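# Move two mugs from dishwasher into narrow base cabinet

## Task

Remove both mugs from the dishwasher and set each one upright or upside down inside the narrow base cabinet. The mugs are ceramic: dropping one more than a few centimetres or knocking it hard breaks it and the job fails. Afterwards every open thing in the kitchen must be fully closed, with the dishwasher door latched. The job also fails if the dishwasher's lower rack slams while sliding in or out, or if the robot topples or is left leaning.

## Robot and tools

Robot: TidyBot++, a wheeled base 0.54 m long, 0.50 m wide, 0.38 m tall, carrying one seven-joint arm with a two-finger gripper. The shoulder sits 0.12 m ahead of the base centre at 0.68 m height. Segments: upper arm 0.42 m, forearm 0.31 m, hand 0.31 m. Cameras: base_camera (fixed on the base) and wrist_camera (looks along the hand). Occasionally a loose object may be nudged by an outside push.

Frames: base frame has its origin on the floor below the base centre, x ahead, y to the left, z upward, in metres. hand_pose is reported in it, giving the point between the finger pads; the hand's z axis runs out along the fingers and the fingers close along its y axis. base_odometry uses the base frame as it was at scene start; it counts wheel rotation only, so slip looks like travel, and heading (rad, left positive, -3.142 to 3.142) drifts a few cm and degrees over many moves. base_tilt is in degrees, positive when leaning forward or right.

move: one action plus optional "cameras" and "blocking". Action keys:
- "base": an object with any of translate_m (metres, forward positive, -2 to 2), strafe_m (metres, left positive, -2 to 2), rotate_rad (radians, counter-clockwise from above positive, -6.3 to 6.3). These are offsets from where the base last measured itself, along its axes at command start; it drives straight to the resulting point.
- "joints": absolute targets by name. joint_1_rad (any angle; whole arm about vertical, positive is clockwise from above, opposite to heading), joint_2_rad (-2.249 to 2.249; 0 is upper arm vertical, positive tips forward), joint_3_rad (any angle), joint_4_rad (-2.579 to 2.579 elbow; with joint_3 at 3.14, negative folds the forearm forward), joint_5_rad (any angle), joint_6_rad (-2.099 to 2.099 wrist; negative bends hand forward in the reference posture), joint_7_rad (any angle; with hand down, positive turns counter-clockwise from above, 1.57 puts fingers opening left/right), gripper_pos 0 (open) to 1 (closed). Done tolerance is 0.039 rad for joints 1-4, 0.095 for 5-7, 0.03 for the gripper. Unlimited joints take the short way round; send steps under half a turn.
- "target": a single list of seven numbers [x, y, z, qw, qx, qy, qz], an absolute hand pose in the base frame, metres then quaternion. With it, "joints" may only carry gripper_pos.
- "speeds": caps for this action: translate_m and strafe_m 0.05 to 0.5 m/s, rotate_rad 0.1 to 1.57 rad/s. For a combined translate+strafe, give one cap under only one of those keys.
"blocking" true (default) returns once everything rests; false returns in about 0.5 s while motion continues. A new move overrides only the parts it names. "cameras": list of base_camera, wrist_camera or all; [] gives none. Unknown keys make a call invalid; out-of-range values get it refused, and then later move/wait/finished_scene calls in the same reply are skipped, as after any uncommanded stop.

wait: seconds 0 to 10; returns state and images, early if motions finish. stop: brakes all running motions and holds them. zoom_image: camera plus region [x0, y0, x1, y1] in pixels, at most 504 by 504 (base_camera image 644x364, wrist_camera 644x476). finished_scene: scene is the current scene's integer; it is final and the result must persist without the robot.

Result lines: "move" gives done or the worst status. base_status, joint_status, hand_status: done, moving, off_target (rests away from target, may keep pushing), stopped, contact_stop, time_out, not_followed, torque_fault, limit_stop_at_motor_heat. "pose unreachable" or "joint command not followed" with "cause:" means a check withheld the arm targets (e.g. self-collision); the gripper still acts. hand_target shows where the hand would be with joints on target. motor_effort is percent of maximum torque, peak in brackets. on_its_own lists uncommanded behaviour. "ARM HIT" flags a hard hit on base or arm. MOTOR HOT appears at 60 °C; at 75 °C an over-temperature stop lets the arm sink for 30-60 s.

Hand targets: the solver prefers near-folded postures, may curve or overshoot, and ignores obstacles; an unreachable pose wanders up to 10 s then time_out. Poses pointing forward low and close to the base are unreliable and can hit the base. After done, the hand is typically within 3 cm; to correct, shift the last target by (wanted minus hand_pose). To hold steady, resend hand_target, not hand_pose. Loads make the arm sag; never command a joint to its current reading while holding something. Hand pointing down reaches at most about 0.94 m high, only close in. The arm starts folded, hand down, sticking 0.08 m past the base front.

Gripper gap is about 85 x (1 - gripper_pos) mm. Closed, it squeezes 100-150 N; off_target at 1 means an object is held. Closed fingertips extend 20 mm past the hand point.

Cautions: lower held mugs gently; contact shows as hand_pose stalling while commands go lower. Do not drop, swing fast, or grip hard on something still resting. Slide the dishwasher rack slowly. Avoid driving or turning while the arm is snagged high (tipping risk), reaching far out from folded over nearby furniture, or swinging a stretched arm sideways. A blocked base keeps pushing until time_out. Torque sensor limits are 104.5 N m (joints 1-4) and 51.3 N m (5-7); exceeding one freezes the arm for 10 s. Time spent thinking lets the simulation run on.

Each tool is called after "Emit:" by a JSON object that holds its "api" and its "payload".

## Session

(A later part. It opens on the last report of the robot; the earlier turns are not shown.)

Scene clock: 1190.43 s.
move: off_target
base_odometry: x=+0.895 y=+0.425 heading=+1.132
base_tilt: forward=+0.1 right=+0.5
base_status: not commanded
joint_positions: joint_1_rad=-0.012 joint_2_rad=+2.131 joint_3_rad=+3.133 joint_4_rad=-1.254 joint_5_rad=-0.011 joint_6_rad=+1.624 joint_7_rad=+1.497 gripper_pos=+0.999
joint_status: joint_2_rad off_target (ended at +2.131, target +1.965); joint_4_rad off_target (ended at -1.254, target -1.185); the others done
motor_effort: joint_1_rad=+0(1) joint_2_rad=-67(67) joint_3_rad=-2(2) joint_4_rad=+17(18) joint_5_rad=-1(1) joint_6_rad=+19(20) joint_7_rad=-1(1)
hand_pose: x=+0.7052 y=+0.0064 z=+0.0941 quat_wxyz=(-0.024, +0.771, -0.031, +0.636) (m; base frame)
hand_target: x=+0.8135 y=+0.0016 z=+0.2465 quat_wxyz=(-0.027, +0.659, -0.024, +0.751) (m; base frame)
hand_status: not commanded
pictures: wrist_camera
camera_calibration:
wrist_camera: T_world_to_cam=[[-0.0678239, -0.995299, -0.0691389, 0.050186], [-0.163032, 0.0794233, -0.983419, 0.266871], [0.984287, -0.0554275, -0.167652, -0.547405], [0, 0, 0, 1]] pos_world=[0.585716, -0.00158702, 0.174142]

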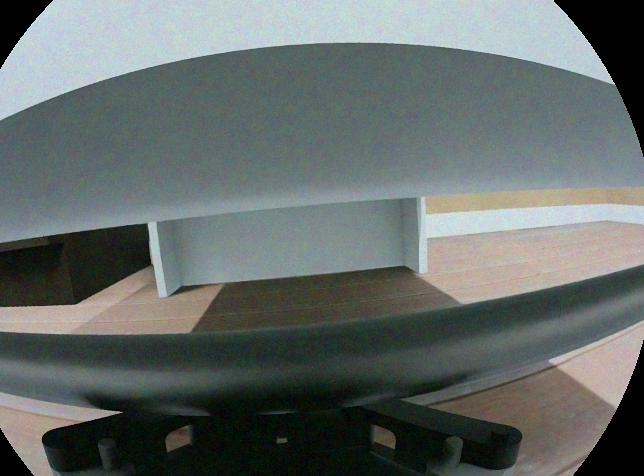

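Emit:
{"api": "move", "payload": {"joints": {"joint_2_rad": 1.945, "joint_4_rad": -1.18, "joint_6_rad": 1.72}, "cameras": []}}

Emit:
{"api": "move", "payload": {"joints": {"joint_2_rad": 1.925, "joint_4_rad": -1.18, "joint_6_rad": 1.73}, "cameras": ["wrist_camera"]}}

Scene clock: 1196.10 s.
move: off_target
base_odometry: x=+0.895 y=+0.425 heading=+1.132
base_tilt: forward=+0.2 right=+0.5
base_status: not commanded
joint_positions: joint_1_rad=-0.012 joint_2_rad=+2.128 joint_3_rad=+3.133 joint_4_rad=-1.258 joint_5_rad=-0.011 joint_6_rad=+1.637 joint_7_rad=+1.497 gripper_pos=+0.999
joint_status: joint_2_rad off_target (ended at +2.128, target +1.945); joint_4_rad off_target (ended at -1.258, target -1.180); the others done
motor_effort: joint_1_rad=+0(1) joint_2_rad=-71(71) joint_3_rad=-2(2) joint_4_rad=+19(20) joint_5_rad=-1(1) joint_6_rad=+18(20) joint_7_rad=-1(1)
hand_pose: x=+0.7065 y=+0.0064 z=+0.0992 quat_wxyz=(-0.024, +0.767, -0.031, +0.641) (m; base frame)
hand_target: x=+0.8229 y=+0.0016 z=+0.2651 quat_wxyz=(-0.027, +0.646, -0.024, +0.763) (m; base frame)
hand_status: not commanded
pictures: none
No camera images: "cameras" was empty.

Scene clock: 1196.80 s.
move: off_target
base_odometry: x=+0.895 y=+0.425 heading=+1.132
base_tilt: forward=+0.1 right=+0.4
base_status: not commanded
joint_positions: joint_1_rad=-0.012 joint_2_rad=+2.121 joint_3_rad=+3.133 joint_4_rad=-1.268 joint_5_rad=-0.011 joint_6_rad=+1.648 joint_7_rad=+1.497 gripper_pos=+0.999
joint_status: joint_2_rad off_target (ended at +2.121, target +1.925); joint_4_rad off_target (ended at -1.268, target -1.180); the others done
motor_effort: joint_1_rad=+0(1) joint_2_rad=-74(75) joint_3_rad=-1(2) joint_4_rad=+21(21) joint_5_rad=-1(1) joint_6_rad=+18(19) joint_7_rad=+0(1)
hand_pose: x=+0.7075 y=+0.0064 z=+0.1045 quat_wxyz=(-0.024, +0.764, -0.031, +0.644) (m; base frame)
hand_target: x=+0.8305 y=+0.0016 z=+0.2823 quat_wxyz=(-0.028, +0.634, -0.023, +0.772) (m; base frame)
hand_status: not commanded
pictures: wrist_camera
camera_calibration:
wrist_camera: T_world_to_cam=[[-0.0663426, -0.995307, -0.0704492, 0.0501503], [-0.142362, 0.0793243, -0.986631, 0.26321], [0.987589, -0.0554263, -0.146957, -0.552502], [0, 0, 0, 1]] pos_world=[0.586443, -0.00158715, 0.18203]

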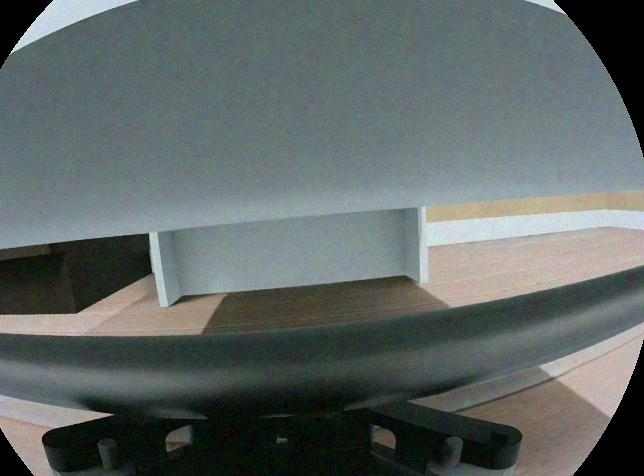

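Emit:
{"api": "move", "payload": {"joints": {"joint_2_rad": 1.905, "joint_4_rad": -1.20, "joint_6_rad": 1.75}, "cameras": []}}

Emit:
{"api": "move", "payload": {"joints": {"joint_2_rad": 1.89, "joint_4_rad": -1.22, "joint_6_rad": 1.765}, "cameras": ["wrist_camera"]}}

Scene clock: 1205.13 s.
move: off_target
base_odometry: x=+0.895 y=+0.425 heading=+1.132
base_tilt: forward=+0.1 right=+0.4
base_status: not commanded
joint_positions: joint_1_rad=-0.012 joint_2_rad=+2.103 joint_3_rad=+3.133 joint_4_rad=-1.294 joint_5_rad=-0.011 joint_6_rad=+1.677 joint_7_rad=+1.497 gripper_pos=+0.999
joint_status: joint_2_rad off_target (ended at +2.104, target +1.905); joint_4_rad off_target (ended at -1.294, target -1.200); the others done
motor_effort: joint_1_rad=-1(2) joint_2_rad=-74(76) joint_3_rad=-2(3) joint_4_rad=+21(22) joint_5_rad=-1(1) joint_6_rad=+17(20) joint_7_rad=-1(2)
hand_pose: x=+0.7096 y=+0.0065 z=+0.1175 quat_wxyz=(-0.025, +0.758, -0.031, +0.652) (m; base frame)
hand_target: x=+0.8321 y=+0.0016 z=+0.2963 quat_wxyz=(-0.028, +0.626, -0.023, +0.779) (m; base frame)
hand_status: not commanded
pictures: none
No camera images: "cameras" was empty.

Scene clock: 1206.17 s.
move: off_target
base_odometry: x=+0.895 y=+0.425 heading=+1.132
base_tilt: forward=+0.1 right=+0.5
base_status: not commanded
joint_positions: joint_1_rad=-0.012 joint_2_rad=+2.015 joint_3_rad=+3.132 joint_4_rad=-1.299 joint_5_rad=-0.011 joint_6_rad=+1.753 joint_7_rad=+1.497 gripper_pos=+0.999
joint_status: joint_2_rad off_target (ended at +2.015, target +1.890); joint_4_rad off_target (ended at -1.299, target -1.220); the others done
motor_effort: joint_1_rad=+0(4) joint_2_rad=-66(76) joint_3_rad=-1(3) joint_4_rad=+18(29) joint_5_rad=+0(2) joint_6_rad=+10(24) joint_7_rad=-1(2)
hand_pose: x=+0.7561 y=+0.0070 z=+0.1942 quat_wxyz=(-0.027, +0.703, -0.029, +0.710) (m; base frame)
hand_target: x=+0.8318 y=+0.0016 z=+0.3053 quat_wxyz=(-0.028, +0.623, -0.023, +0.782) (m; base frame)
hand_status: not commanded
pictures: wrist_camera
camera_calibration:
wrist_camera: T_world_to_cam=[[-0.053014, -0.995226, -0.0819383, 0.0523497], [0.0356056, 0.0801176, -0.996149, 0.225894], [0.997959, -0.0557274, 0.0311883, -0.629631], [0, 0, 0, 1]] pos_world=[0.623078, -0.00108597, 0.248951]

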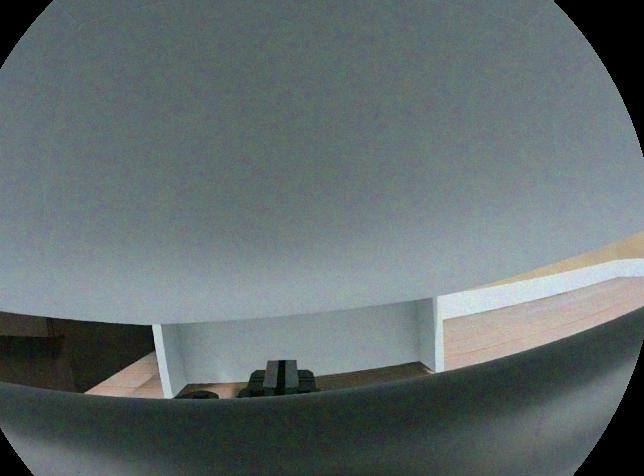

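Emit:
{"api": "move", "payload": {"joints": {"joint_2_rad": 1.86, "joint_4_rad": -1.42, "joint_6_rad": 1.84}, "cameras": []}}

Emit:
{"api": "move", "payload": {"joints": {"joint_2_rad": 1.82, "joint_4_rad": -1.56, "joint_6_rad": 1.89}, "cameras": ["wrist_camera"]}}

Scene clock: 1221.53 s.
move: off_target
base_odometry: x=+0.895 y=+0.425 heading=+1.132
base_tilt: forward=+0.1 right=+0.5
base_status: not commanded
joint_positions: joint_1_rad=-0.012 joint_2_rad=+1.927 joint_3_rad=+3.132 joint_4_rad=-1.429 joint_5_rad=-0.011 joint_6_rad=+1.777 joint_7_rad=+1.497 gripper_pos=+0.999
joint_status: joint_2_rad off_target (ended at +1.927, target +1.860); the others done
motor_effort: joint_1_rad=-3(4) joint_2_rad=-52(66) joint_3_rad=-2(3) joint_4_rad=+7(18) joint_5_rad=+1(2) joint_6_rad=+15(16) joint_7_rad=+0(1)
hand_pose: x=+0.7578 y=+0.0072 z=+0.2255 quat_wxyz=(-0.027, +0.709, -0.029, +0.704) (m; base frame)
hand_target: x=+0.7876 y=+0.0016 z=+0.2911 quat_wxyz=(-0.027, +0.659, -0.024, +0.751) (m; base frame)
hand_status: not commanded
pictures: none
No camera images: "cameras" was empty.

Scene clock: 1222.60 s.
move: done
base_odometry: x=+0.895 y=+0.425 heading=+1.132
base_tilt: forward=+0.1 right=+0.6
base_status: not commanded
joint_positions: joint_1_rad=-0.011 joint_2_rad=+1.843 joint_3_rad=+3.132 joint_4_rad=-1.531 joint_5_rad=-0.011 joint_6_rad=+1.813 joint_7_rad=+1.497 gripper_pos=+0.999
joint_status: all done
motor_effort: joint_1_rad=-4(5) joint_2_rad=-45(53) joint_3_rad=-3(4) joint_4_rad=+0(7) joint_5_rad=+1(2) joint_6_rad=+17(21) joint_7_rad=+0(1)
hand_pose: x=+0.7633 y=+0.0070 z=+0.2659 quat_wxyz=(-0.027, +0.703, -0.029, +0.710) (m; base frame)
hand_target: x=+0.7628 y=+0.0017 z=+0.2977 quat_wxyz=(-0.026, +0.678, -0.025, +0.735) (m; base frame)
hand_status: not commanded
pictures: wrist_camera
camera_calibration:
wrist_camera: T_world_to_cam=[[-0.0522676, -0.995274, -0.0818411, 0.0580961], [0.0361389, 0.0800143, -0.996138, 0.296622], [0.997979, -0.0550234, 0.0317859, -0.639254], [0, 0, 0, 1]] pos_world=[0.630279, -0.00108637, 0.320551]

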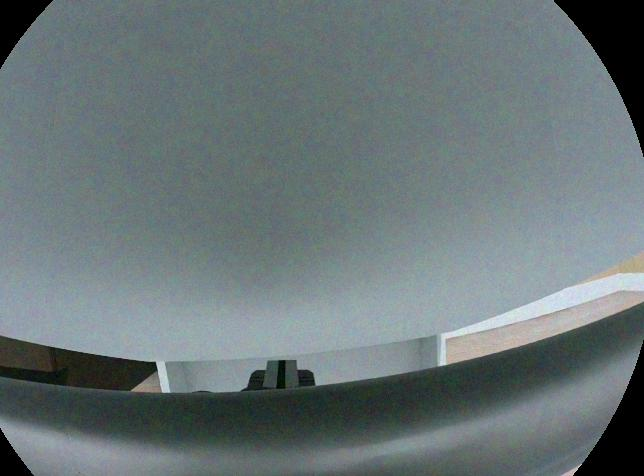

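Emit:
{"api": "move", "payload": {"base": {"translate_m": -0.045}, "speeds": {"translate_m": 0.05}, "cameras": ["all"]}}

Scene clock: 1236.53 s.
move: done
base_odometry: x=+0.875 y=+0.385 heading=+1.132
base_tilt: forward=+0.2 right=+0.5
base_status: done
joint_positions: joint_1_rad=-0.010 joint_2_rad=+1.842 joint_3_rad=+3.132 joint_4_rad=-1.559 joint_5_rad=-0.011 joint_6_rad=+1.852 joint_7_rad=+1.497 gripper_pos=+0.999
joint_status: not commanded
motor_effort: joint_1_rad=-1(4) joint_2_rad=-46(49) joint_3_rad=-1(4) joint_4_rad=+4(6) joint_5_rad=+0(2) joint_6_rad=+13(25) joint_7_rad=+0(1)
hand_pose: x=+0.7552 y=+0.0066 z=+0.2725 quat_wxyz=(-0.027, +0.698, -0.029, +0.715) (m; base frame)
hand_target: x=+0.7628 y=+0.0017 z=+0.2977 quat_wxyz=(-0.026, +0.678, -0.025, +0.735) (m; base frame)
hand_status: not commanded
pictures: base_camera, wrist_camera
camera_calibration:
wrist_camera: T_world_to_cam=[[-0.0517256, -0.995277, -0.0821414, 0.0575049], [0.0490376, 0.079621, -0.995618, 0.29365], [0.997457, -0.055527, 0.0446876, -0.634635], [0, 0, 0, 1]] pos_world=[0.621596, -0.00138672, 0.325447]

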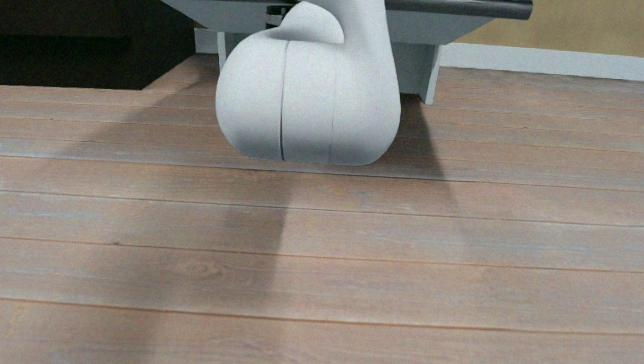

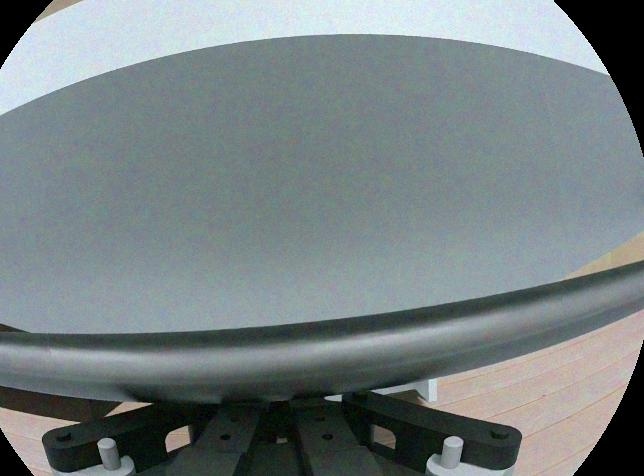

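Emit:
{"api": "move", "payload": {"joints": {"joint_2_rad": 1.73, "joint_4_rad": -1.63, "joint_6_rad": 1.88}, "cameras": []}}

Emit:
{"api": "move", "payload": {"joints": {"joint_2_rad": 1.62, "joint_4_rad": -1.72, "joint_6_rad": 1.865}, "cameras": ["wrist_camera"]}}

Scene clock: 1247.33 s.
move: off_target
base_odometry: x=+0.875 y=+0.385 heading=+1.132
base_tilt: forward=+0.1 right=+0.5
base_status: not commanded
joint_positions: joint_1_rad=-0.010 joint_2_rad=+1.790 joint_3_rad=+3.133 joint_4_rad=-1.631 joint_5_rad=-0.011 joint_6_rad=+1.836 joint_7_rad=+1.497 gripper_pos=+0.999
joint_status: joint_2_rad off_target (ended at +1.790, target +1.730); the others done
motor_effort: joint_1_rad=-1(3) joint_2_rad=-51(52) joint_3_rad=-2(4) joint_4_rad=+5(5) joint_5_rad=+0(1) joint_6_rad=+17(21) joint_7_rad=-1(1)
hand_pose: x=+0.7542 y=+0.0067 z=+0.2839 quat_wxyz=(-0.027, +0.712, -0.029, +0.701) (m; base frame)
hand_target: x=+0.7763 y=+0.0017 z=+0.3365 quat_wxyz=(-0.027, +0.674, -0.025, +0.738) (m; base frame)
hand_status: not commanded
pictures: none
No camera images: "cameras" was empty.

Scene clock: 1248.37 s.
move: off_target
base_odometry: x=+0.875 y=+0.385 heading=+1.132
base_tilt: forward=+0.2 right=+0.5
base_status: not commanded
joint_positions: joint_1_rad=-0.010 joint_2_rad=+1.670 joint_3_rad=+3.134 joint_4_rad=-1.723 joint_5_rad=-0.011 joint_6_rad=+1.832 joint_7_rad=+1.497 gripper_pos=+0.999
joint_status: joint_2_rad off_target (ended at +1.670, target +1.620); the others done
motor_effort: joint_1_rad=-2(4) joint_2_rad=-50(55) joint_3_rad=-2(3) joint_4_rad=+5(7) joint_5_rad=+0(2) joint_6_rad=+15(22) joint_7_rad=+0(1)
hand_pose: x=+0.7706 y=+0.0066 z=+0.3387 quat_wxyz=(-0.027, +0.703, -0.028, +0.710) (m; base frame)
hand_target: x=+0.7872 y=+0.0018 z=+0.3827 quat_wxyz=(-0.027, +0.672, -0.024, +0.740) (m; base frame)
hand_status: not commanded
pictures: wrist_camera
camera_calibration:
wrist_camera: T_world_to_cam=[[-0.0515494, -0.995429, -0.0803992, 0.0629158], [0.0357095, 0.0786175, -0.996265, 0.369236], [0.998032, -0.0542279, 0.0314936, -0.648898], [0, 0, 0, 1]] pos_world=[0.637679, -0.00158854, 0.393351]

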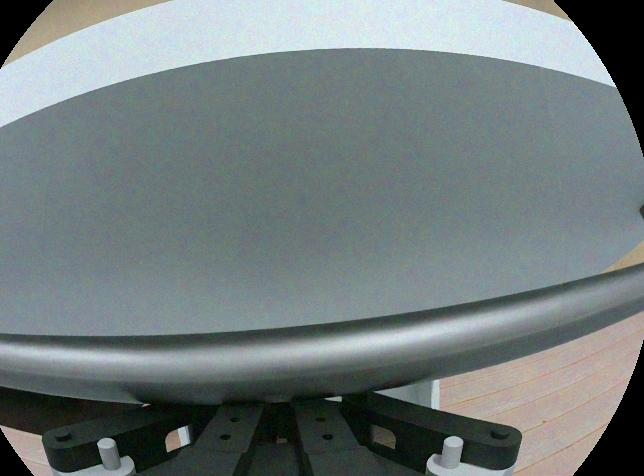

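Emit:
{"api": "move", "payload": {"joints": {"joint_2_rad": 1.53, "joint_4_rad": -1.78, "joint_6_rad": 1.85}, "cameras": []}}

Emit:
{"api": "move", "payload": {"joints": {"joint_2_rad": 1.44, "joint_4_rad": -1.82, "joint_6_rad": 1.80}, "cameras": ["wrist_camera"]}}

Scene clock: 1255.73 s.
move: off_target
base_odometry: x=+0.875 y=+0.385 heading=+1.132
base_tilt: forward=+0.1 right=+0.5
base_status: not commanded
joint_positions: joint_1_rad=-0.009 joint_2_rad=+1.584 joint_3_rad=+3.134 joint_4_rad=-1.777 joint_5_rad=-0.011 joint_6_rad=+1.807 joint_7_rad=+1.497 gripper_pos=+0.999
joint_status: joint_2_rad off_target (ended at +1.584, target +1.530); the others done
motor_effort: joint_1_rad=-4(4) joint_2_rad=-51(56) joint_3_rad=-3(4) joint_4_rad=+4(6) joint_5_rad=+1(2) joint_6_rad=+18(24) joint_7_rad=-1(2)
hand_pose: x=+0.7827 y=+0.0063 z=+0.3748 quat_wxyz=(-0.027, +0.701, -0.028, +0.713) (m; base frame)
hand_target: x=+0.7961 y=+0.0018 z=+0.4235 quat_wxyz=(-0.027, +0.666, -0.024, +0.745) (m; base frame)
hand_status: not commanded
pictures: none
No camera images: "cameras" was empty.

Scene clock: 1256.80 s.
move: off_target
base_odometry: x=+0.875 y=+0.385 heading=+1.132
base_tilt: forward=+0.2 right=+0.5
base_status: not commanded
joint_positions: joint_1_rad=-0.009 joint_2_rad=+1.501 joint_3_rad=+3.136 joint_4_rad=-1.814 joint_5_rad=-0.011 joint_6_rad=+1.762 joint_7_rad=+1.497 gripper_pos=+0.999
joint_status: joint_2_rad off_target (ended at +1.501, target +1.440); the others done
motor_effort: joint_1_rad=-4(5) joint_2_rad=-54(58) joint_3_rad=-3(4) joint_4_rad=+4(6) joint_5_rad=+1(2) joint_6_rad=+21(24) joint_7_rad=-1(1)
hand_pose: x=+0.7957 y=+0.0060 z=+0.4071 quat_wxyz=(-0.027, +0.700, -0.028, +0.713) (m; base frame)
hand_target: x=+0.8084 y=+0.0019 z=+0.4590 quat_wxyz=(-0.027, +0.666, -0.024, +0.745) (m; base frame)
hand_status: not commanded
pictures: wrist_camera
camera_calibration:
wrist_camera: T_world_to_cam=[[-0.0506049, -0.995516, -0.0799229, 0.0682511], [0.0441268, 0.0777186, -0.995998, 0.429744], [0.997743, -0.0539291, 0.0399959, -0.679332], [0, 0, 0, 1]] pos_world=[0.66229, -0.00208986, 0.460649]

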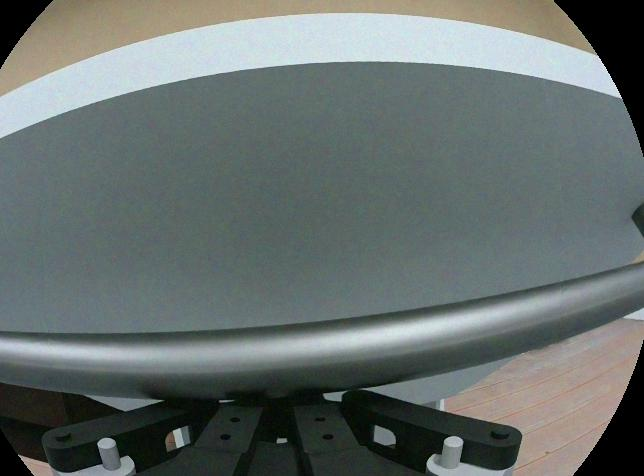

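Emit:
{"api": "move", "payload": {"joints": {"joint_2_rad": 1.36, "joint_4_rad": -1.875, "joint_6_rad": 1.73}, "cameras": []}}

Emit:
{"api": "move", "payload": {"joints": {"joint_2_rad": 1.29, "joint_4_rad": -1.92, "joint_6_rad": 1.66}, "cameras": ["wrist_camera"]}}

Scene clock: 1273.60 s.
move: off_target
base_odometry: x=+0.875 y=+0.385 heading=+1.132
base_tilt: forward=+0.1 right=+0.5
base_status: not commanded
joint_positions: joint_1_rad=-0.009 joint_2_rad=+1.429 joint_3_rad=+3.136 joint_4_rad=-1.879 joint_5_rad=-0.011 joint_6_rad=+1.705 joint_7_rad=+1.497 gripper_pos=+0.999
joint_status: joint_2_rad off_target (ended at +1.429, target +1.360); the others done
motor_effort: joint_1_rad=-2(4) joint_2_rad=-55(59) joint_3_rad=-3(4) joint_4_rad=+6(7) joint_5_rad=+0(2) joint_6_rad=+20(24) joint_7_rad=-1(2)
hand_pose: x=+0.7947 y=+0.0061 z=+0.4215 quat_wxyz=(-0.027, +0.718, -0.028, +0.695) (m; base frame)
hand_target: x=+0.8118 y=+0.0019 z=+0.4774 quat_wxyz=(-0.026, +0.683, -0.025, +0.730) (m; base frame)
hand_status: not commanded
pictures: none
No camera images: "cameras" was empty.

Scene clock: 1274.57 s.
move: off_target
base_odometry: x=+0.875 y=+0.385 heading=+1.132
base_tilt: forward=+0.1 right=+0.5
base_status: not commanded
joint_positions: joint_1_rad=-0.009 joint_2_rad=+1.360 joint_3_rad=+3.136 joint_4_rad=-1.933 joint_5_rad=-0.011 joint_6_rad=+1.647 joint_7_rad=+1.497 gripper_pos=+0.999
joint_status: joint_2_rad off_target (ended at +1.360, target +1.290); the others done
motor_effort: joint_1_rad=-2(2) joint_2_rad=-55(59) joint_3_rad=+0(3) joint_4_rad=+7(10) joint_5_rad=+0(1) joint_6_rad=+20(22) joint_7_rad=+0(1)
hand_pose: x=+0.7934 y=+0.0063 z=+0.4359 quat_wxyz=(-0.026, +0.732, -0.029, +0.680) (m; base frame)
hand_target: x=+0.8130 y=+0.0020 z=+0.4913 quat_wxyz=(-0.026, +0.699, -0.025, +0.714) (m; base frame)
hand_status: not commanded
pictures: wrist_camera
camera_calibration:
wrist_camera: T_world_to_cam=[[-0.0566955, -0.99556, -0.0751408, 0.0734429], [-0.0482821, 0.0779079, -0.995791, 0.531762], [0.997223, -0.0528289, -0.0524848, -0.637499], [0, 0, 0, 1]] pos_world=[0.665567, -0.00199001, 0.501584]

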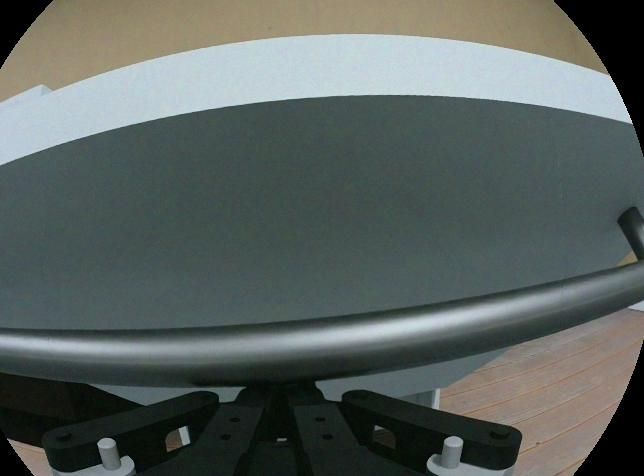

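Emit:
{"api": "move", "payload": {"base": {"translate_m": 0.035}, "speeds": {"translate_m": 0.08}, "joints": {"joint_2_rad": 1.2, "joint_4_rad": -1.985, "joint_6_rad": 1.57}, "cameras": ["wrist_camera"]}}

Emit:
{"api": "move", "payload": {"base": {"translate_m": 0.03}, "speeds": {"translate_m": 0.08}, "joints": {"joint_2_rad": 1.12, "joint_4_rad": -2.045, "joint_6_rad": 1.48}, "cameras": ["wrist_camera"]}}

Scene clock: 1285.07 s.
move: off_target
base_odometry: x=+0.890 y=+0.417 heading=+1.132
base_tilt: forward=+0.1 right=+0.5
base_status: done
joint_positions: joint_1_rad=-0.009 joint_2_rad=+1.261 joint_3_rad=+3.136 joint_4_rad=-2.002 joint_5_rad=-0.011 joint_6_rad=+1.572 joint_7_rad=+1.497 gripper_pos=+0.999
joint_status: joint_2_rad off_target (ended at +1.261, target +1.200); the others done
motor_effort: joint_1_rad=-2(4) joint_2_rad=-53(57) joint_3_rad=-2(4) joint_4_rad=+7(12) joint_5_rad=+0(1) joint_6_rad=+18(21) joint_7_rad=-1(1)
hand_pose: x=+0.7906 y=+0.0061 z=+0.4605 quat_wxyz=(-0.026, +0.748, -0.029, +0.663) (m; base frame)
hand_target: x=+0.8085 y=+0.0020 z=+0.5065 quat_wxyz=(-0.025, +0.722, -0.026, +0.691) (m; base frame)
hand_status: not commanded
pictures: wrist_camera
camera_calibration:
wrist_camera: T_world_to_cam=[[-0.0597905, -0.995583, -0.0723861, 0.0761441], [-0.0941332, 0.0778162, -0.992514, 0.590877], [0.993763, -0.0525289, -0.0983701, -0.609535], [0, 0, 0, 1]] pos_world=[0.665907, -0.00219025, 0.532005]

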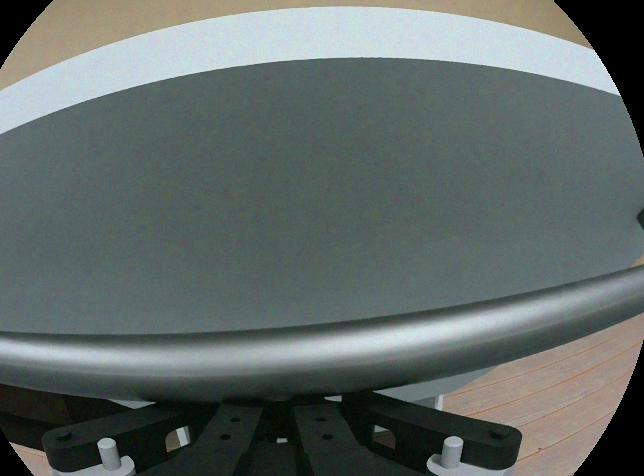

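Scene clock: 1286.00 s.
move: off_target
base_odometry: x=+0.903 y=+0.444 heading=+1.132
base_tilt: forward=+0.1 right=+0.5
base_status: done
joint_positions: joint_1_rad=-0.009 joint_2_rad=+1.176 joint_3_rad=+3.136 joint_4_rad=-2.071 joint_5_rad=-0.011 joint_6_rad=+1.491 joint_7_rad=+1.497 gripper_pos=+0.999
joint_status: joint_2_rad off_target (ended at +1.176, target +1.120); the others done
motor_effort: joint_1_rad=-2(3) joint_2_rad=-51(54) joint_3_rad=-3(3) joint_4_rad=+9(13) joint_5_rad=+0(1) joint_6_rad=+16(18) joint_7_rad=+0(1)
hand_pose: x=+0.7801 y=+0.0062 z=+0.4737 quat_wxyz=(-0.025, +0.769, -0.030, +0.638) (m; base frame)
hand_target: x=+0.7996 y=+0.0021 z=+0.5154 quat_wxyz=(-0.024, +0.746, -0.027, +0.665) (m; base frame)
hand_status: not commanded
pictures: wrist_camera
camera_calibration:
wrist_camera: T_world_to_cam=[[-0.0637568, -0.995622, -0.0683499, 0.0777262], [-0.158389, 0.0777163, -0.984313, 0.649221], [0.985316, -0.0519308, -0.162651, -0.560773], [0, 0, 0, 1]] pos_world=[0.660324, -0.0021906, 0.55314]

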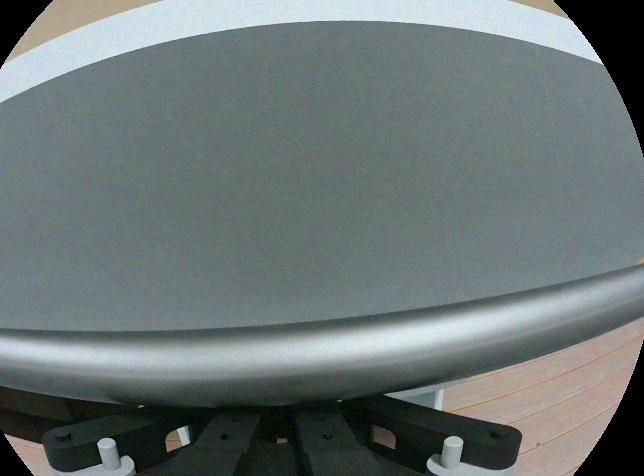

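Emit:
{"api": "move", "payload": {"base": {"translate_m": 0.015}, "speeds": {"translate_m": 0.08}, "joints": {"joint_2_rad": 1.02, "joint_4_rad": -2.055, "joint_6_rad": 1.36}, "cameras": ["wrist_camera"]}}

Emit:
{"api": "move", "payload": {"base": {"translate_m": 0.02}, "speeds": {"translate_m": 0.08}, "joints": {"joint_2_rad": 0.93, "joint_4_rad": -2.063, "joint_6_rad": 1.243}, "cameras": ["wrist_camera"]}}

Scene clock: 1293.20 s.
move: off_target
base_odometry: x=+0.910 y=+0.458 heading=+1.133
base_tilt: forward=+0.1 right=+0.5
base_status: done
joint_positions: joint_1_rad=-0.009 joint_2_rad=+1.093 joint_3_rad=+3.136 joint_4_rad=-2.079 joint_5_rad=-0.011 joint_6_rad=+1.356 joint_7_rad=+1.497 gripper_pos=+0.999
joint_status: joint_2_rad off_target (ended at +1.093, target +1.020); the others done
motor_effort: joint_1_rad=-1(3) joint_2_rad=-54(55) joint_3_rad=-1(4) joint_4_rad=+10(12) joint_5_rad=+0(1) joint_6_rad=+18(20) joint_7_rad=+0(1)
hand_pose: x=+0.7852 y=+0.0063 z=+0.4859 quat_wxyz=(-0.024, +0.787, -0.030, +0.615) (m; base frame)
hand_target: x=+0.8065 y=+0.0021 z=+0.5437 quat_wxyz=(-0.024, +0.756, -0.027, +0.654) (m; base frame)
hand_status: not commanded
pictures: wrist_camera
camera_calibration:
wrist_camera: T_world_to_cam=[[-0.0672292, -0.995625, -0.0648962, 0.0800182], [-0.215821, 0.078015, -0.973311, 0.701827], [0.974116, -0.051429, -0.220121, -0.527045], [0, 0, 0, 1]] pos_world=[0.670252, -0.00219039, 0.572275]

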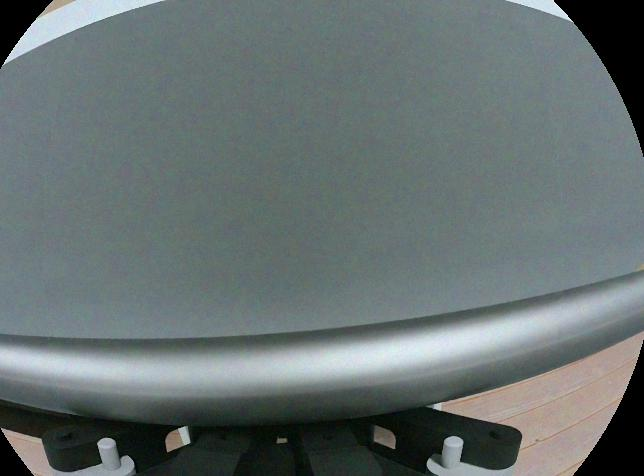

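Scene clock: 1294.10 s.
move: off_target
base_odometry: x=+0.918 y=+0.476 heading=+1.133
base_tilt: forward=+0.1 right=+0.5
base_status: done
joint_positions: joint_1_rad=-0.009 joint_2_rad=+0.997 joint_3_rad=+3.137 joint_4_rad=-2.095 joint_5_rad=-0.011 joint_6_rad=+1.246 joint_7_rad=+1.497 gripper_pos=+0.999
joint_status: joint_2_rad off_target (ended at +0.997, target +0.930); the others done
motor_effort: joint_1_rad=-2(3) joint_2_rad=-52(55) joint_3_rad=-2(3) joint_4_rad=+12(15) joint_5_rad=+0(1) joint_6_rad=+17(19) joint_7_rad=+0(1)
hand_pose: x=+0.7873 y=+0.0065 z=+0.5115 quat_wxyz=(-0.024, +0.797, -0.031, +0.603) (m; base frame)
hand_target: x=+0.8091 y=+0.0022 z=+0.5670 quat_wxyz=(-0.023, +0.767, -0.027, +0.641) (m; base frame)
hand_status: not commanded
pictures: wrist_camera
camera_calibration:
wrist_camera: T_world_to_cam=[[-0.0687299, -0.995624, -0.0633104, 0.0823942], [-0.245983, 0.0784135, -0.966097, 0.747237], [0.966834, -0.0508264, -0.250296, -0.502303], [0, 0, 0, 1]] pos_world=[0.675114, -0.00209007, 0.601396]

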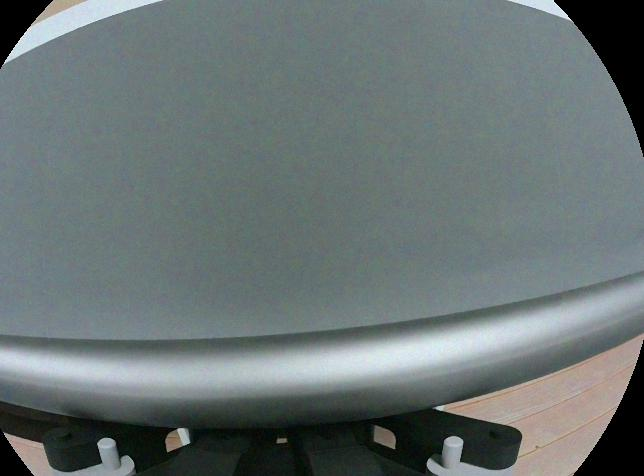

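Emit:
{"api": "move", "payload": {"joints": {"joint_2_rad": 0.82, "joint_4_rad": -2.08, "joint_6_rad": 1.10}, "cameras": ["wrist_camera"]}}

Emit:
{"api": "move", "payload": {"base": {"translate_m": 0.03}, "speeds": {"translate_m": 0.08}, "joints": {"joint_2_rad": 0.72, "joint_4_rad": -2.097, "joint_6_rad": 0.96}, "cameras": ["wrist_camera"]}}

Scene clock: 1302.07 s.
move: off_target
base_odometry: x=+0.918 y=+0.476 heading=+1.133
base_tilt: forward=+0.1 right=+0.5
base_status: not commanded
joint_positions: joint_1_rad=-0.009 joint_2_rad=+0.880 joint_3_rad=+3.137 joint_4_rad=-2.111 joint_5_rad=-0.011 joint_6_rad=+1.095 joint_7_rad=+1.497 gripper_pos=+0.999
joint_status: joint_2_rad off_target (ended at +0.880, target +0.820); the others done
motor_effort: joint_1_rad=-1(3) joint_2_rad=-51(58) joint_3_rad=-1(3) joint_4_rad=+13(17) joint_5_rad=+0(1) joint_6_rad=+18(21) joint_7_rad=-1(1)
hand_pose: x=+0.7854 y=+0.0067 z=+0.5395 quat_wxyz=(-0.024, +0.812, -0.031, +0.583) (m; base frame)
hand_target: x=+0.8050 y=+0.0022 z=+0.5929 quat_wxyz=(-0.023, +0.783, -0.028, +0.621) (m; base frame)
hand_status: not commanded
pictures: wrist_camera
camera_calibration:
wrist_camera: T_world_to_cam=[[-0.0710612, -0.995638, -0.0604549, 0.0845667], [-0.293858, 0.0788147, -0.952594, 0.804087], [0.953204, -0.0499274, -0.298177, -0.456942], [0, 0, 0, 1]] pos_world=[0.677855, -0.00198986, 0.634831]

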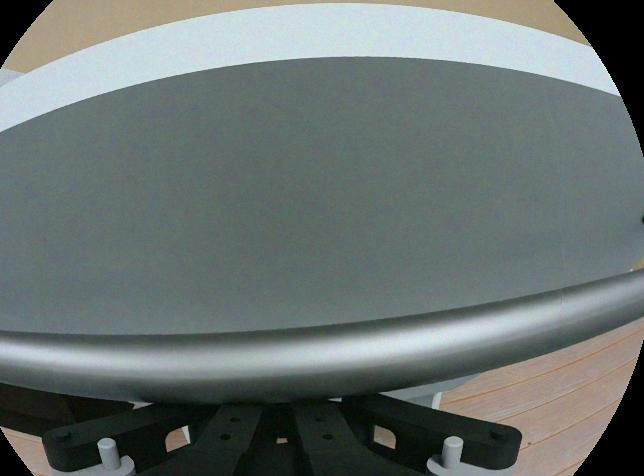

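Scene clock: 1303.00 s.
move: off_target
base_odometry: x=+0.931 y=+0.503 heading=+1.133
base_tilt: forward=+0.1 right=+0.5
base_status: done
joint_positions: joint_1_rad=-0.008 joint_2_rad=+0.782 joint_3_rad=+3.138 joint_4_rad=-2.136 joint_5_rad=-0.011 joint_6_rad=+0.969 joint_7_rad=+1.497 gripper_pos=+0.999
joint_status: joint_2_rad off_target (ended at +0.782, target +0.720); joint_4_rad off_target (ended at -2.136, target -2.097); the others done
motor_effort: joint_1_rad=-3(4) joint_2_rad=-48(52) joint_3_rad=-3(4) joint_4_rad=+15(21) joint_5_rad=+1(1) joint_6_rad=+17(18) joint_7_rad=+0(1)
hand_pose: x=+0.7745 y=+0.0062 z=+0.5591 quat_wxyz=(-0.023, +0.827, -0.032, +0.561) (m; base frame)
hand_target: x=+0.7953 y=+0.0022 z=+0.6124 quat_wxyz=(-0.022, +0.800, -0.028, +0.599) (m; base frame)
hand_status: not commanded
pictures: wrist_camera
camera_calibration:
wrist_camera: T_world_to_cam=[[-0.0743827, -0.995631, -0.0564393, 0.0847541], [-0.343477, 0.0787117, -0.935857, 0.84865], [0.936211, -0.0502259, -0.347832, -0.399695], [0, 0, 0, 1]] pos_world=[0.671995, -0.00248989, 0.659972]

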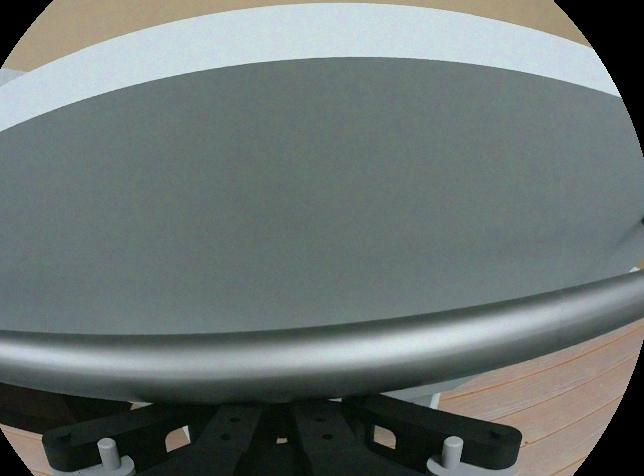

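Emit:
{"api": "move", "payload": {"base": {"translate_m": 0.035}, "speeds": {"translate_m": 0.08}, "joints": {"joint_2_rad": 0.62, "joint_4_rad": -2.1, "joint_6_rad": 0.82}, "cameras": ["wrist_camera"]}}

Emit:
{"api": "move", "payload": {"base": {"translate_m": 0.035}, "speeds": {"translate_m": 0.08}, "joints": {"joint_2_rad": 0.52, "joint_4_rad": -2.1, "joint_6_rad": 0.69}, "cameras": ["wrist_camera"]}}

Scene clock: 1314.83 s.
move: off_target
base_odometry: x=+0.946 y=+0.535 heading=+1.133
base_tilt: forward=+0.1 right=+0.5
base_status: done
joint_positions: joint_1_rad=-0.008 joint_2_rad=+0.678 joint_3_rad=+3.139 joint_4_rad=-2.155 joint_5_rad=-0.011 joint_6_rad=+0.829 joint_7_rad=+1.497 gripper_pos=+0.999
joint_status: joint_2_rad off_target (ended at +0.678, target +0.620); joint_4_rad off_target (ended at -2.155, target -2.100); the others done
motor_effort: joint_1_rad=-4(5) joint_2_rad=-47(49) joint_3_rad=-4(4) joint_4_rad=+17(22) joint_5_rad=+1(1) joint_6_rad=+16(18) joint_7_rad=+0(1)
hand_pose: x=+0.7606 y=+0.0056 z=+0.5789 quat_wxyz=(-0.022, +0.842, -0.032, +0.538) (m; base frame)
hand_target: x=+0.7867 y=+0.0023 z=+0.6368 quat_wxyz=(-0.021, +0.813, -0.029, +0.581) (m; base frame)
hand_status: not commanded
pictures: wrist_camera
camera_calibration:
wrist_camera: T_world_to_cam=[[-0.0778446, -0.995603, -0.0521048, 0.0844285], [-0.395501, 0.0788141, -0.915078, 0.890073], [0.915161, -0.0506264, -0.399897, -0.333751], [0, 0, 0, 1]] pos_world=[0.664033, -0.00298961, 0.685419]

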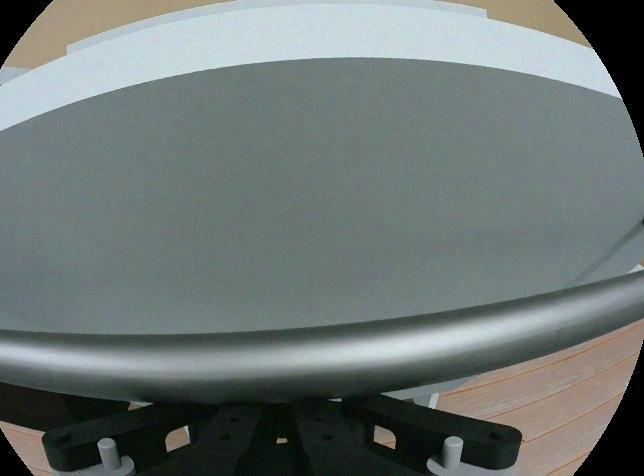

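Scene clock: 1315.80 s.
move: off_target
base_odometry: x=+0.960 y=+0.567 heading=+1.134
base_tilt: forward=+0.1 right=+0.5
base_status: done
joint_positions: joint_1_rad=-0.008 joint_2_rad=+0.585 joint_3_rad=+3.140 joint_4_rad=-2.164 joint_5_rad=-0.011 joint_6_rad=+0.694 joint_7_rad=+1.497 gripper_pos=+0.999
joint_status: joint_2_rad off_target (ended at +0.585, target +0.520); joint_4_rad off_target (ended at -2.164, target -2.100); the others done
motor_effort: joint_1_rad=-3(6) joint_2_rad=-47(48) joint_3_rad=-2(5) joint_4_rad=+20(25) joint_5_rad=+0(1) joint_6_rad=+17(19) joint_7_rad=-1(1)
hand_pose: x=+0.7469 y=+0.0050 z=+0.5969 quat_wxyz=(-0.021, +0.856, -0.033, +0.516) (m; base frame)
hand_target: x=+0.7761 y=+0.0023 z=+0.6650 quat_wxyz=(-0.021, +0.822, -0.029, +0.569) (m; base frame)
hand_status: not commanded
pictures: wrist_camera
camera_calibration:
wrist_camera: T_world_to_cam=[[-0.080973, -0.995554, -0.0481305, 0.0836197], [-0.44143, 0.0791148, -0.893801, 0.922767], [0.893635, -0.0511275, -0.445874, -0.270547], [0, 0, 0, 1]] pos_world=[0.655879, -0.00358902, 0.708165]

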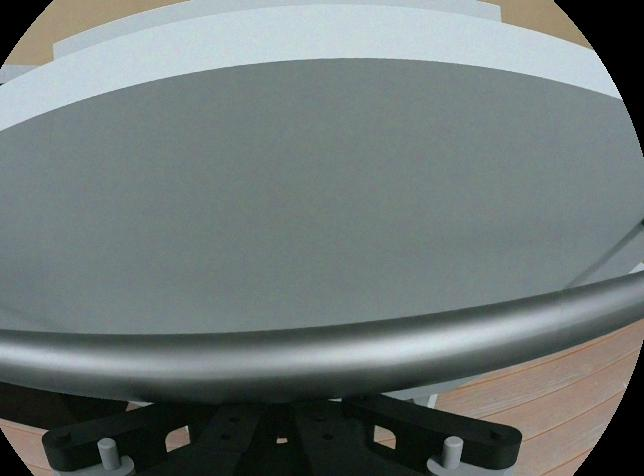

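Emit:
{"api": "move", "payload": {"base": {"translate_m": 0.03}, "speeds": {"translate_m": 0.08}, "joints": {"joint_2_rad": 0.45, "joint_4_rad": -2.075, "joint_6_rad": 0.58}, "cameras": ["wrist_camera"]}}

Emit:
{"api": "move", "payload": {"base": {"translate_m": 0.03}, "speeds": {"translate_m": 0.08}, "joints": {"joint_2_rad": 0.38, "joint_4_rad": -2.04, "joint_6_rad": 0.47}, "cameras": ["wrist_camera"]}}

Scene clock: 1323.37 s.
move: off_target
base_odometry: x=+0.973 y=+0.594 heading=+1.134
base_tilt: forward=+0.1 right=+0.6
base_status: done
joint_positions: joint_1_rad=-0.007 joint_2_rad=+0.516 joint_3_rad=+3.141 joint_4_rad=-2.149 joint_5_rad=-0.011 joint_6_rad=+0.579 joint_7_rad=+1.497 gripper_pos=+0.999
joint_status: joint_2_rad off_target (ended at +0.516, target +0.450); joint_4_rad off_target (ended at -2.149, target -2.075); the others done
motor_effort: joint_1_rad=-2(4) joint_2_rad=-46(48) joint_3_rad=-2(4) joint_4_rad=+23(27) joint_5_rad=+0(1) joint_6_rad=+17(19) joint_7_rad=-1(1)
hand_pose: x=+0.7417 y=+0.0042 z=+0.6153 quat_wxyz=(-0.020, +0.863, -0.034, +0.503) (m; base frame)
hand_target: x=+0.7735 y=+0.0023 z=+0.6904 quat_wxyz=(-0.021, +0.826, -0.029, +0.563) (m; base frame)
hand_status: not commanded
pictures: wrist_camera
camera_calibration:
wrist_camera: T_world_to_cam=[[-0.0833649, -0.995465, -0.045832, 0.0836682], [-0.467939, 0.0797107, -0.880158, 0.948155], [0.87982, -0.0519277, -0.472462, -0.231063], [0, 0, 0, 1]] pos_world=[0.653947, -0.00428793, 0.729193]

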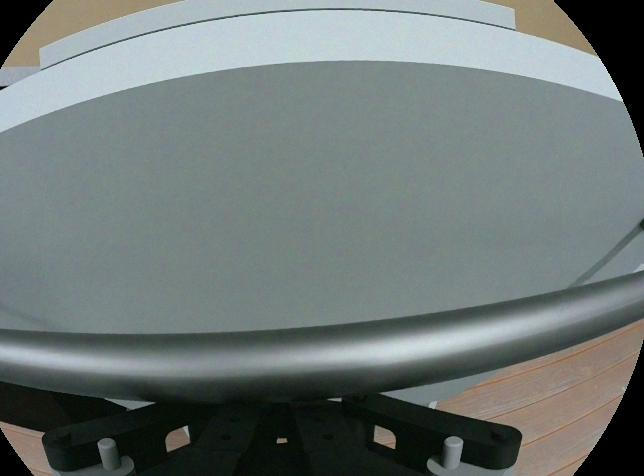

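Scene clock: 1324.30 s.
move: off_target
base_odometry: x=+0.986 y=+0.621 heading=+1.134
base_tilt: forward=+0.1 right=+0.5
base_status: done
joint_positions: joint_1_rad=-0.007 joint_2_rad=+0.455 joint_3_rad=+3.143 joint_4_rad=-2.123 joint_5_rad=-0.011 joint_6_rad=+0.463 joint_7_rad=+1.497 gripper_pos=+0.999
joint_status: joint_2_rad off_target (ended at +0.455, target +0.380); joint_4_rad off_target (ended at -2.123, target -2.040); the others done
motor_effort: joint_1_rad=-1(5) joint_2_rad=-46(50) joint_3_rad=-2(4) joint_4_rad=+25(29) joint_5_rad=-1(1) joint_6_rad=+18(20) joint_7_rad=-1(1)
hand_pose: x=+0.7382 y=+0.0034 z=+0.6329 quat_wxyz=(-0.020, +0.870, -0.035, +0.491) (m; base frame)
hand_target: x=+0.7719 y=+0.0023 z=+0.7213 quat_wxyz=(-0.021, +0.827, -0.029, +0.561) (m; base frame)
hand_status: not commanded
pictures: wrist_camera
camera_calibration:
wrist_camera: T_world_to_cam=[[-0.0858462, -0.995353, -0.043623, 0.0837525], [-0.493404, 0.0805114, -0.866066, 0.971967], [0.865554, -0.0528248, -0.498022, -0.193004], [0, 0, 0, 1]] pos_world=[0.653818, -0.00508652, 0.749321]

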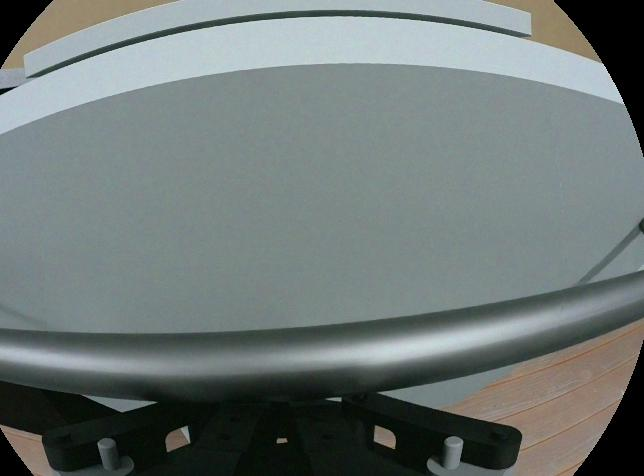

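Emit:
{"api": "move", "payload": {"base": {"translate_m": 0.04}, "speeds": {"translate_m": 0.08}, "joints": {"joint_2_rad": 0.345, "joint_4_rad": -2.025, "joint_6_rad": 0.41}, "cameras": ["wrist_camera"]}}

Emit:
{"api": "move", "payload": {"base": {"translate_m": 0.04}, "speeds": {"translate_m": 0.08}, "joints": {"joint_2_rad": 0.32, "joint_4_rad": -2.02, "joint_6_rad": 0.38}, "cameras": ["wrist_camera"]}}

Scene clock: 1333.63 s.
move: off_target
base_odometry: x=+1.003 y=+0.657 heading=+1.134
base_tilt: forward=+0.0 right=+0.5
base_status: done
joint_positions: joint_1_rad=-0.006 joint_2_rad=+0.402 joint_3_rad=+3.143 joint_4_rad=-2.109 joint_5_rad=-0.011 joint_6_rad=+0.395 joint_7_rad=+1.497 gripper_pos=+0.999
joint_status: joint_2_rad off_target (ended at +0.402, target +0.345); joint_4_rad off_target (ended at -2.109, target -2.025); the others done
motor_effort: joint_1_rad=-3(5) joint_2_rad=-43(47) joint_3_rad=-3(5) joint_4_rad=+27(30) joint_5_rad=-1(1) joint_6_rad=+18(20) joint_7_rad=-1(1)
hand_pose: x=+0.7351 y=+0.0025 z=+0.6535 quat_wxyz=(-0.019, +0.871, -0.036, +0.490) (m; base frame)
hand_target: x=+0.7685 y=+0.0023 z=+0.7343 quat_wxyz=(-0.020, +0.830, -0.029, +0.557) (m; base frame)
hand_status: not commanded
pictures: wrist_camera
camera_calibration:
wrist_camera: T_world_to_cam=[[-0.0872391, -0.995215, -0.0440163, 0.0848222], [-0.494495, 0.0816189, -0.86534, 0.988685], [0.864791, -0.0537256, -0.499249, -0.17879], [0, 0, 0, 1]] pos_world=[0.650916, -0.0058847, 0.770022]

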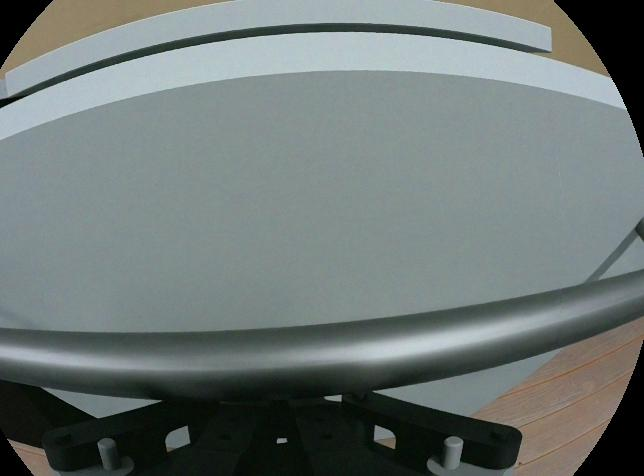

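Scene clock: 1334.67 s.
move: off_target
base_odometry: x=+1.020 y=+0.694 heading=+1.135
base_tilt: forward=+0.1 right=+0.5
base_status: done
joint_positions: joint_1_rad=-0.005 joint_2_rad=+0.368 joint_3_rad=+3.143 joint_4_rad=-2.101 joint_5_rad=-0.011 joint_6_rad=+0.365 joint_7_rad=+1.497 gripper_pos=+0.999
joint_status: joint_2_rad off_target (ended at +0.368, target +0.320); joint_4_rad off_target (ended at -2.101, target -2.020); the others done
motor_effort: joint_1_rad=-3(4) joint_2_rad=-41(44) joint_3_rad=-2(4) joint_4_rad=+27(32) joint_5_rad=-1(1) joint_6_rad=+18(21) joint_7_rad=-1(1)
hand_pose: x=+0.7345 y=+0.0022 z=+0.6705 quat_wxyz=(-0.020, +0.868, -0.036, +0.496) (m; base frame)
hand_target: x=+0.7652 y=+0.0023 z=+0.7445 quat_wxyz=(-0.020, +0.830, -0.029, +0.557) (m; base frame)
hand_status: not commanded
pictures: wrist_camera
camera_calibration:
wrist_camera: T_world_to_cam=[[-0.087117, -0.995165, -0.0453479, 0.0860004], [-0.483223, 0.0820208, -0.871647, 0.999023], [0.871152, -0.0540222, -0.488032, -0.181926], [0, 0, 0, 1]] pos_world=[0.648728, -0.00618405, 0.785909]

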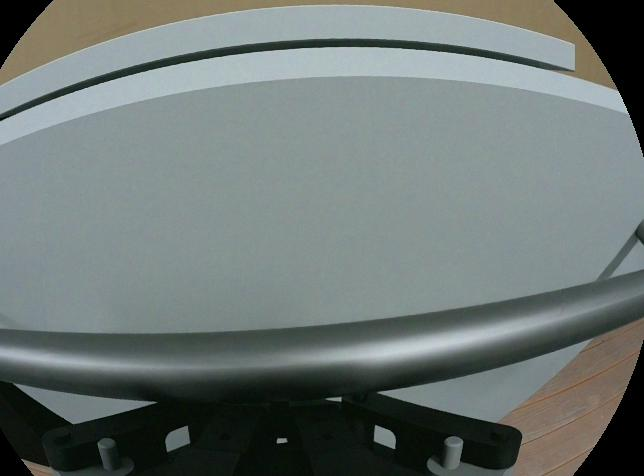

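Emit:
{"api": "move", "payload": {"base": {"translate_m": 0.04}, "speeds": {"translate_m": 0.07}, "joints": {"joint_2_rad": 0.30, "joint_4_rad": -2.015, "joint_6_rad": 0.36}, "cameras": ["wrist_camera"]}}

Emit:
{"api": "move", "payload": {"base": {"translate_m": 0.04}, "speeds": {"translate_m": 0.06}, "joints": {"joint_2_rad": 0.29, "joint_4_rad": -2.01, "joint_6_rad": 0.35}, "cameras": ["all"]}}

Scene clock: 1342.87 s.
move: off_target
base_odometry: x=+1.037 y=+0.730 heading=+1.135
base_tilt: forward=+0.1 right=+0.6
base_status: done
joint_positions: joint_1_rad=-0.005 joint_2_rad=+0.341 joint_3_rad=+3.144 joint_4_rad=-2.094 joint_5_rad=-0.011 joint_6_rad=+0.345 joint_7_rad=+1.497 gripper_pos=+0.999
joint_status: joint_2_rad off_target (ended at +0.341, target +0.300); joint_4_rad off_target (ended at -2.094, target -2.015); the others done
motor_effort: joint_1_rad=-3(5) joint_2_rad=-39(42) joint_3_rad=-3(4) joint_4_rad=+27(32) joint_5_rad=+0(1) joint_6_rad=+17(20) joint_7_rad=+0(1)
hand_pose: x=+0.7341 y=+0.0018 z=+0.6846 quat_wxyz=(-0.020, +0.864, -0.036, +0.501) (m; base frame)
hand_target: x=+0.7632 y=+0.0023 z=+0.7542 quat_wxyz=(-0.020, +0.829, -0.029, +0.559) (m; base frame)
hand_status: not commanded
pictures: wrist_camera
camera_calibration:
wrist_camera: T_world_to_cam=[[-0.0869737, -0.995116, -0.0466837, 0.0871018], [-0.471802, 0.0824179, -0.877844, 1.00702], [0.877405, -0.0543239, -0.476666, -0.187087], [0, 0, 0, 1]] pos_world=[0.646841, -0.0064834, 0.798896]

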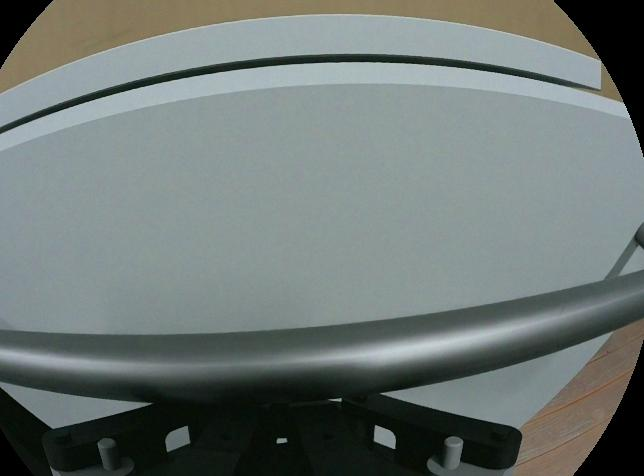

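Scene clock: 1344.03 s.
move: off_target
base_odometry: x=+1.053 y=+0.766 heading=+1.135
base_tilt: forward=+0.1 right=+0.5
base_status: done
joint_positions: joint_1_rad=-0.004 joint_2_rad=+0.323 joint_3_rad=+3.144 joint_4_rad=-2.087 joint_5_rad=-0.011 joint_6_rad=+0.335 joint_7_rad=+1.497 gripper_pos=+0.999
joint_status: joint_4_rad off_target (ended at -2.087, target -2.010); the others done
motor_effort: joint_1_rad=-3(5) joint_2_rad=-36(40) joint_3_rad=-3(4) joint_4_rad=+27(32) joint_5_rad=+0(1) joint_6_rad=+16(20) joint_7_rad=+0(1)
hand_pose: x=+0.7353 y=+0.0016 z=+0.6967 quat_wxyz=(-0.020, +0.860, -0.036, +0.508) (m; base frame)
hand_target: x=+0.7629 y=+0.0023 z=+0.7603 quat_wxyz=(-0.020, +0.827, -0.029, +0.561) (m; base frame)
hand_status: not commanded
pictures: base_camera, wrist_camera
camera_calibration:
wrist_camera: T_world_to_cam=[[-0.0865315, -0.995081, -0.0482364, 0.0883228], [-0.457744, 0.0827163, -0.885228, 1.01304], [0.884863, -0.0545202, -0.462649, -0.197661], [0, 0, 0, 1]] pos_world=[0.646257, -0.00668293, 0.809581]

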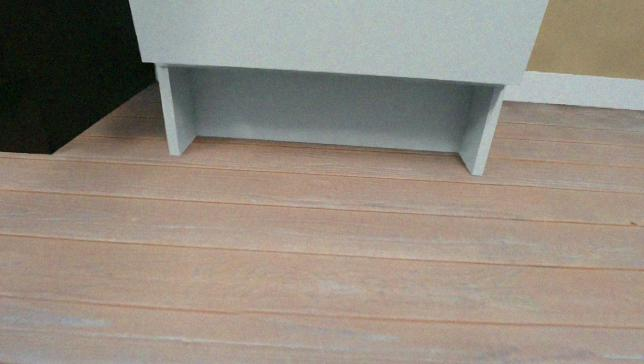

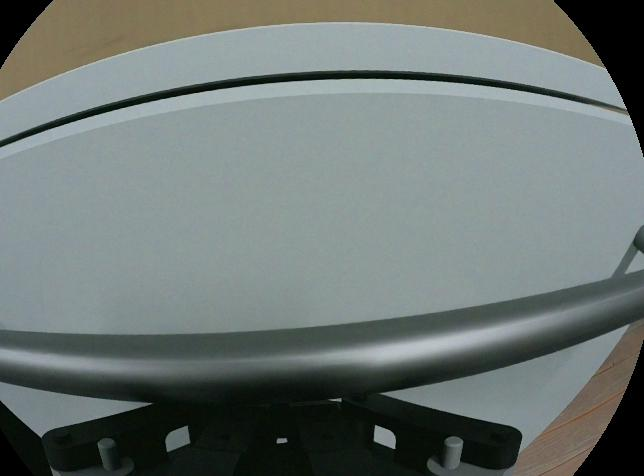

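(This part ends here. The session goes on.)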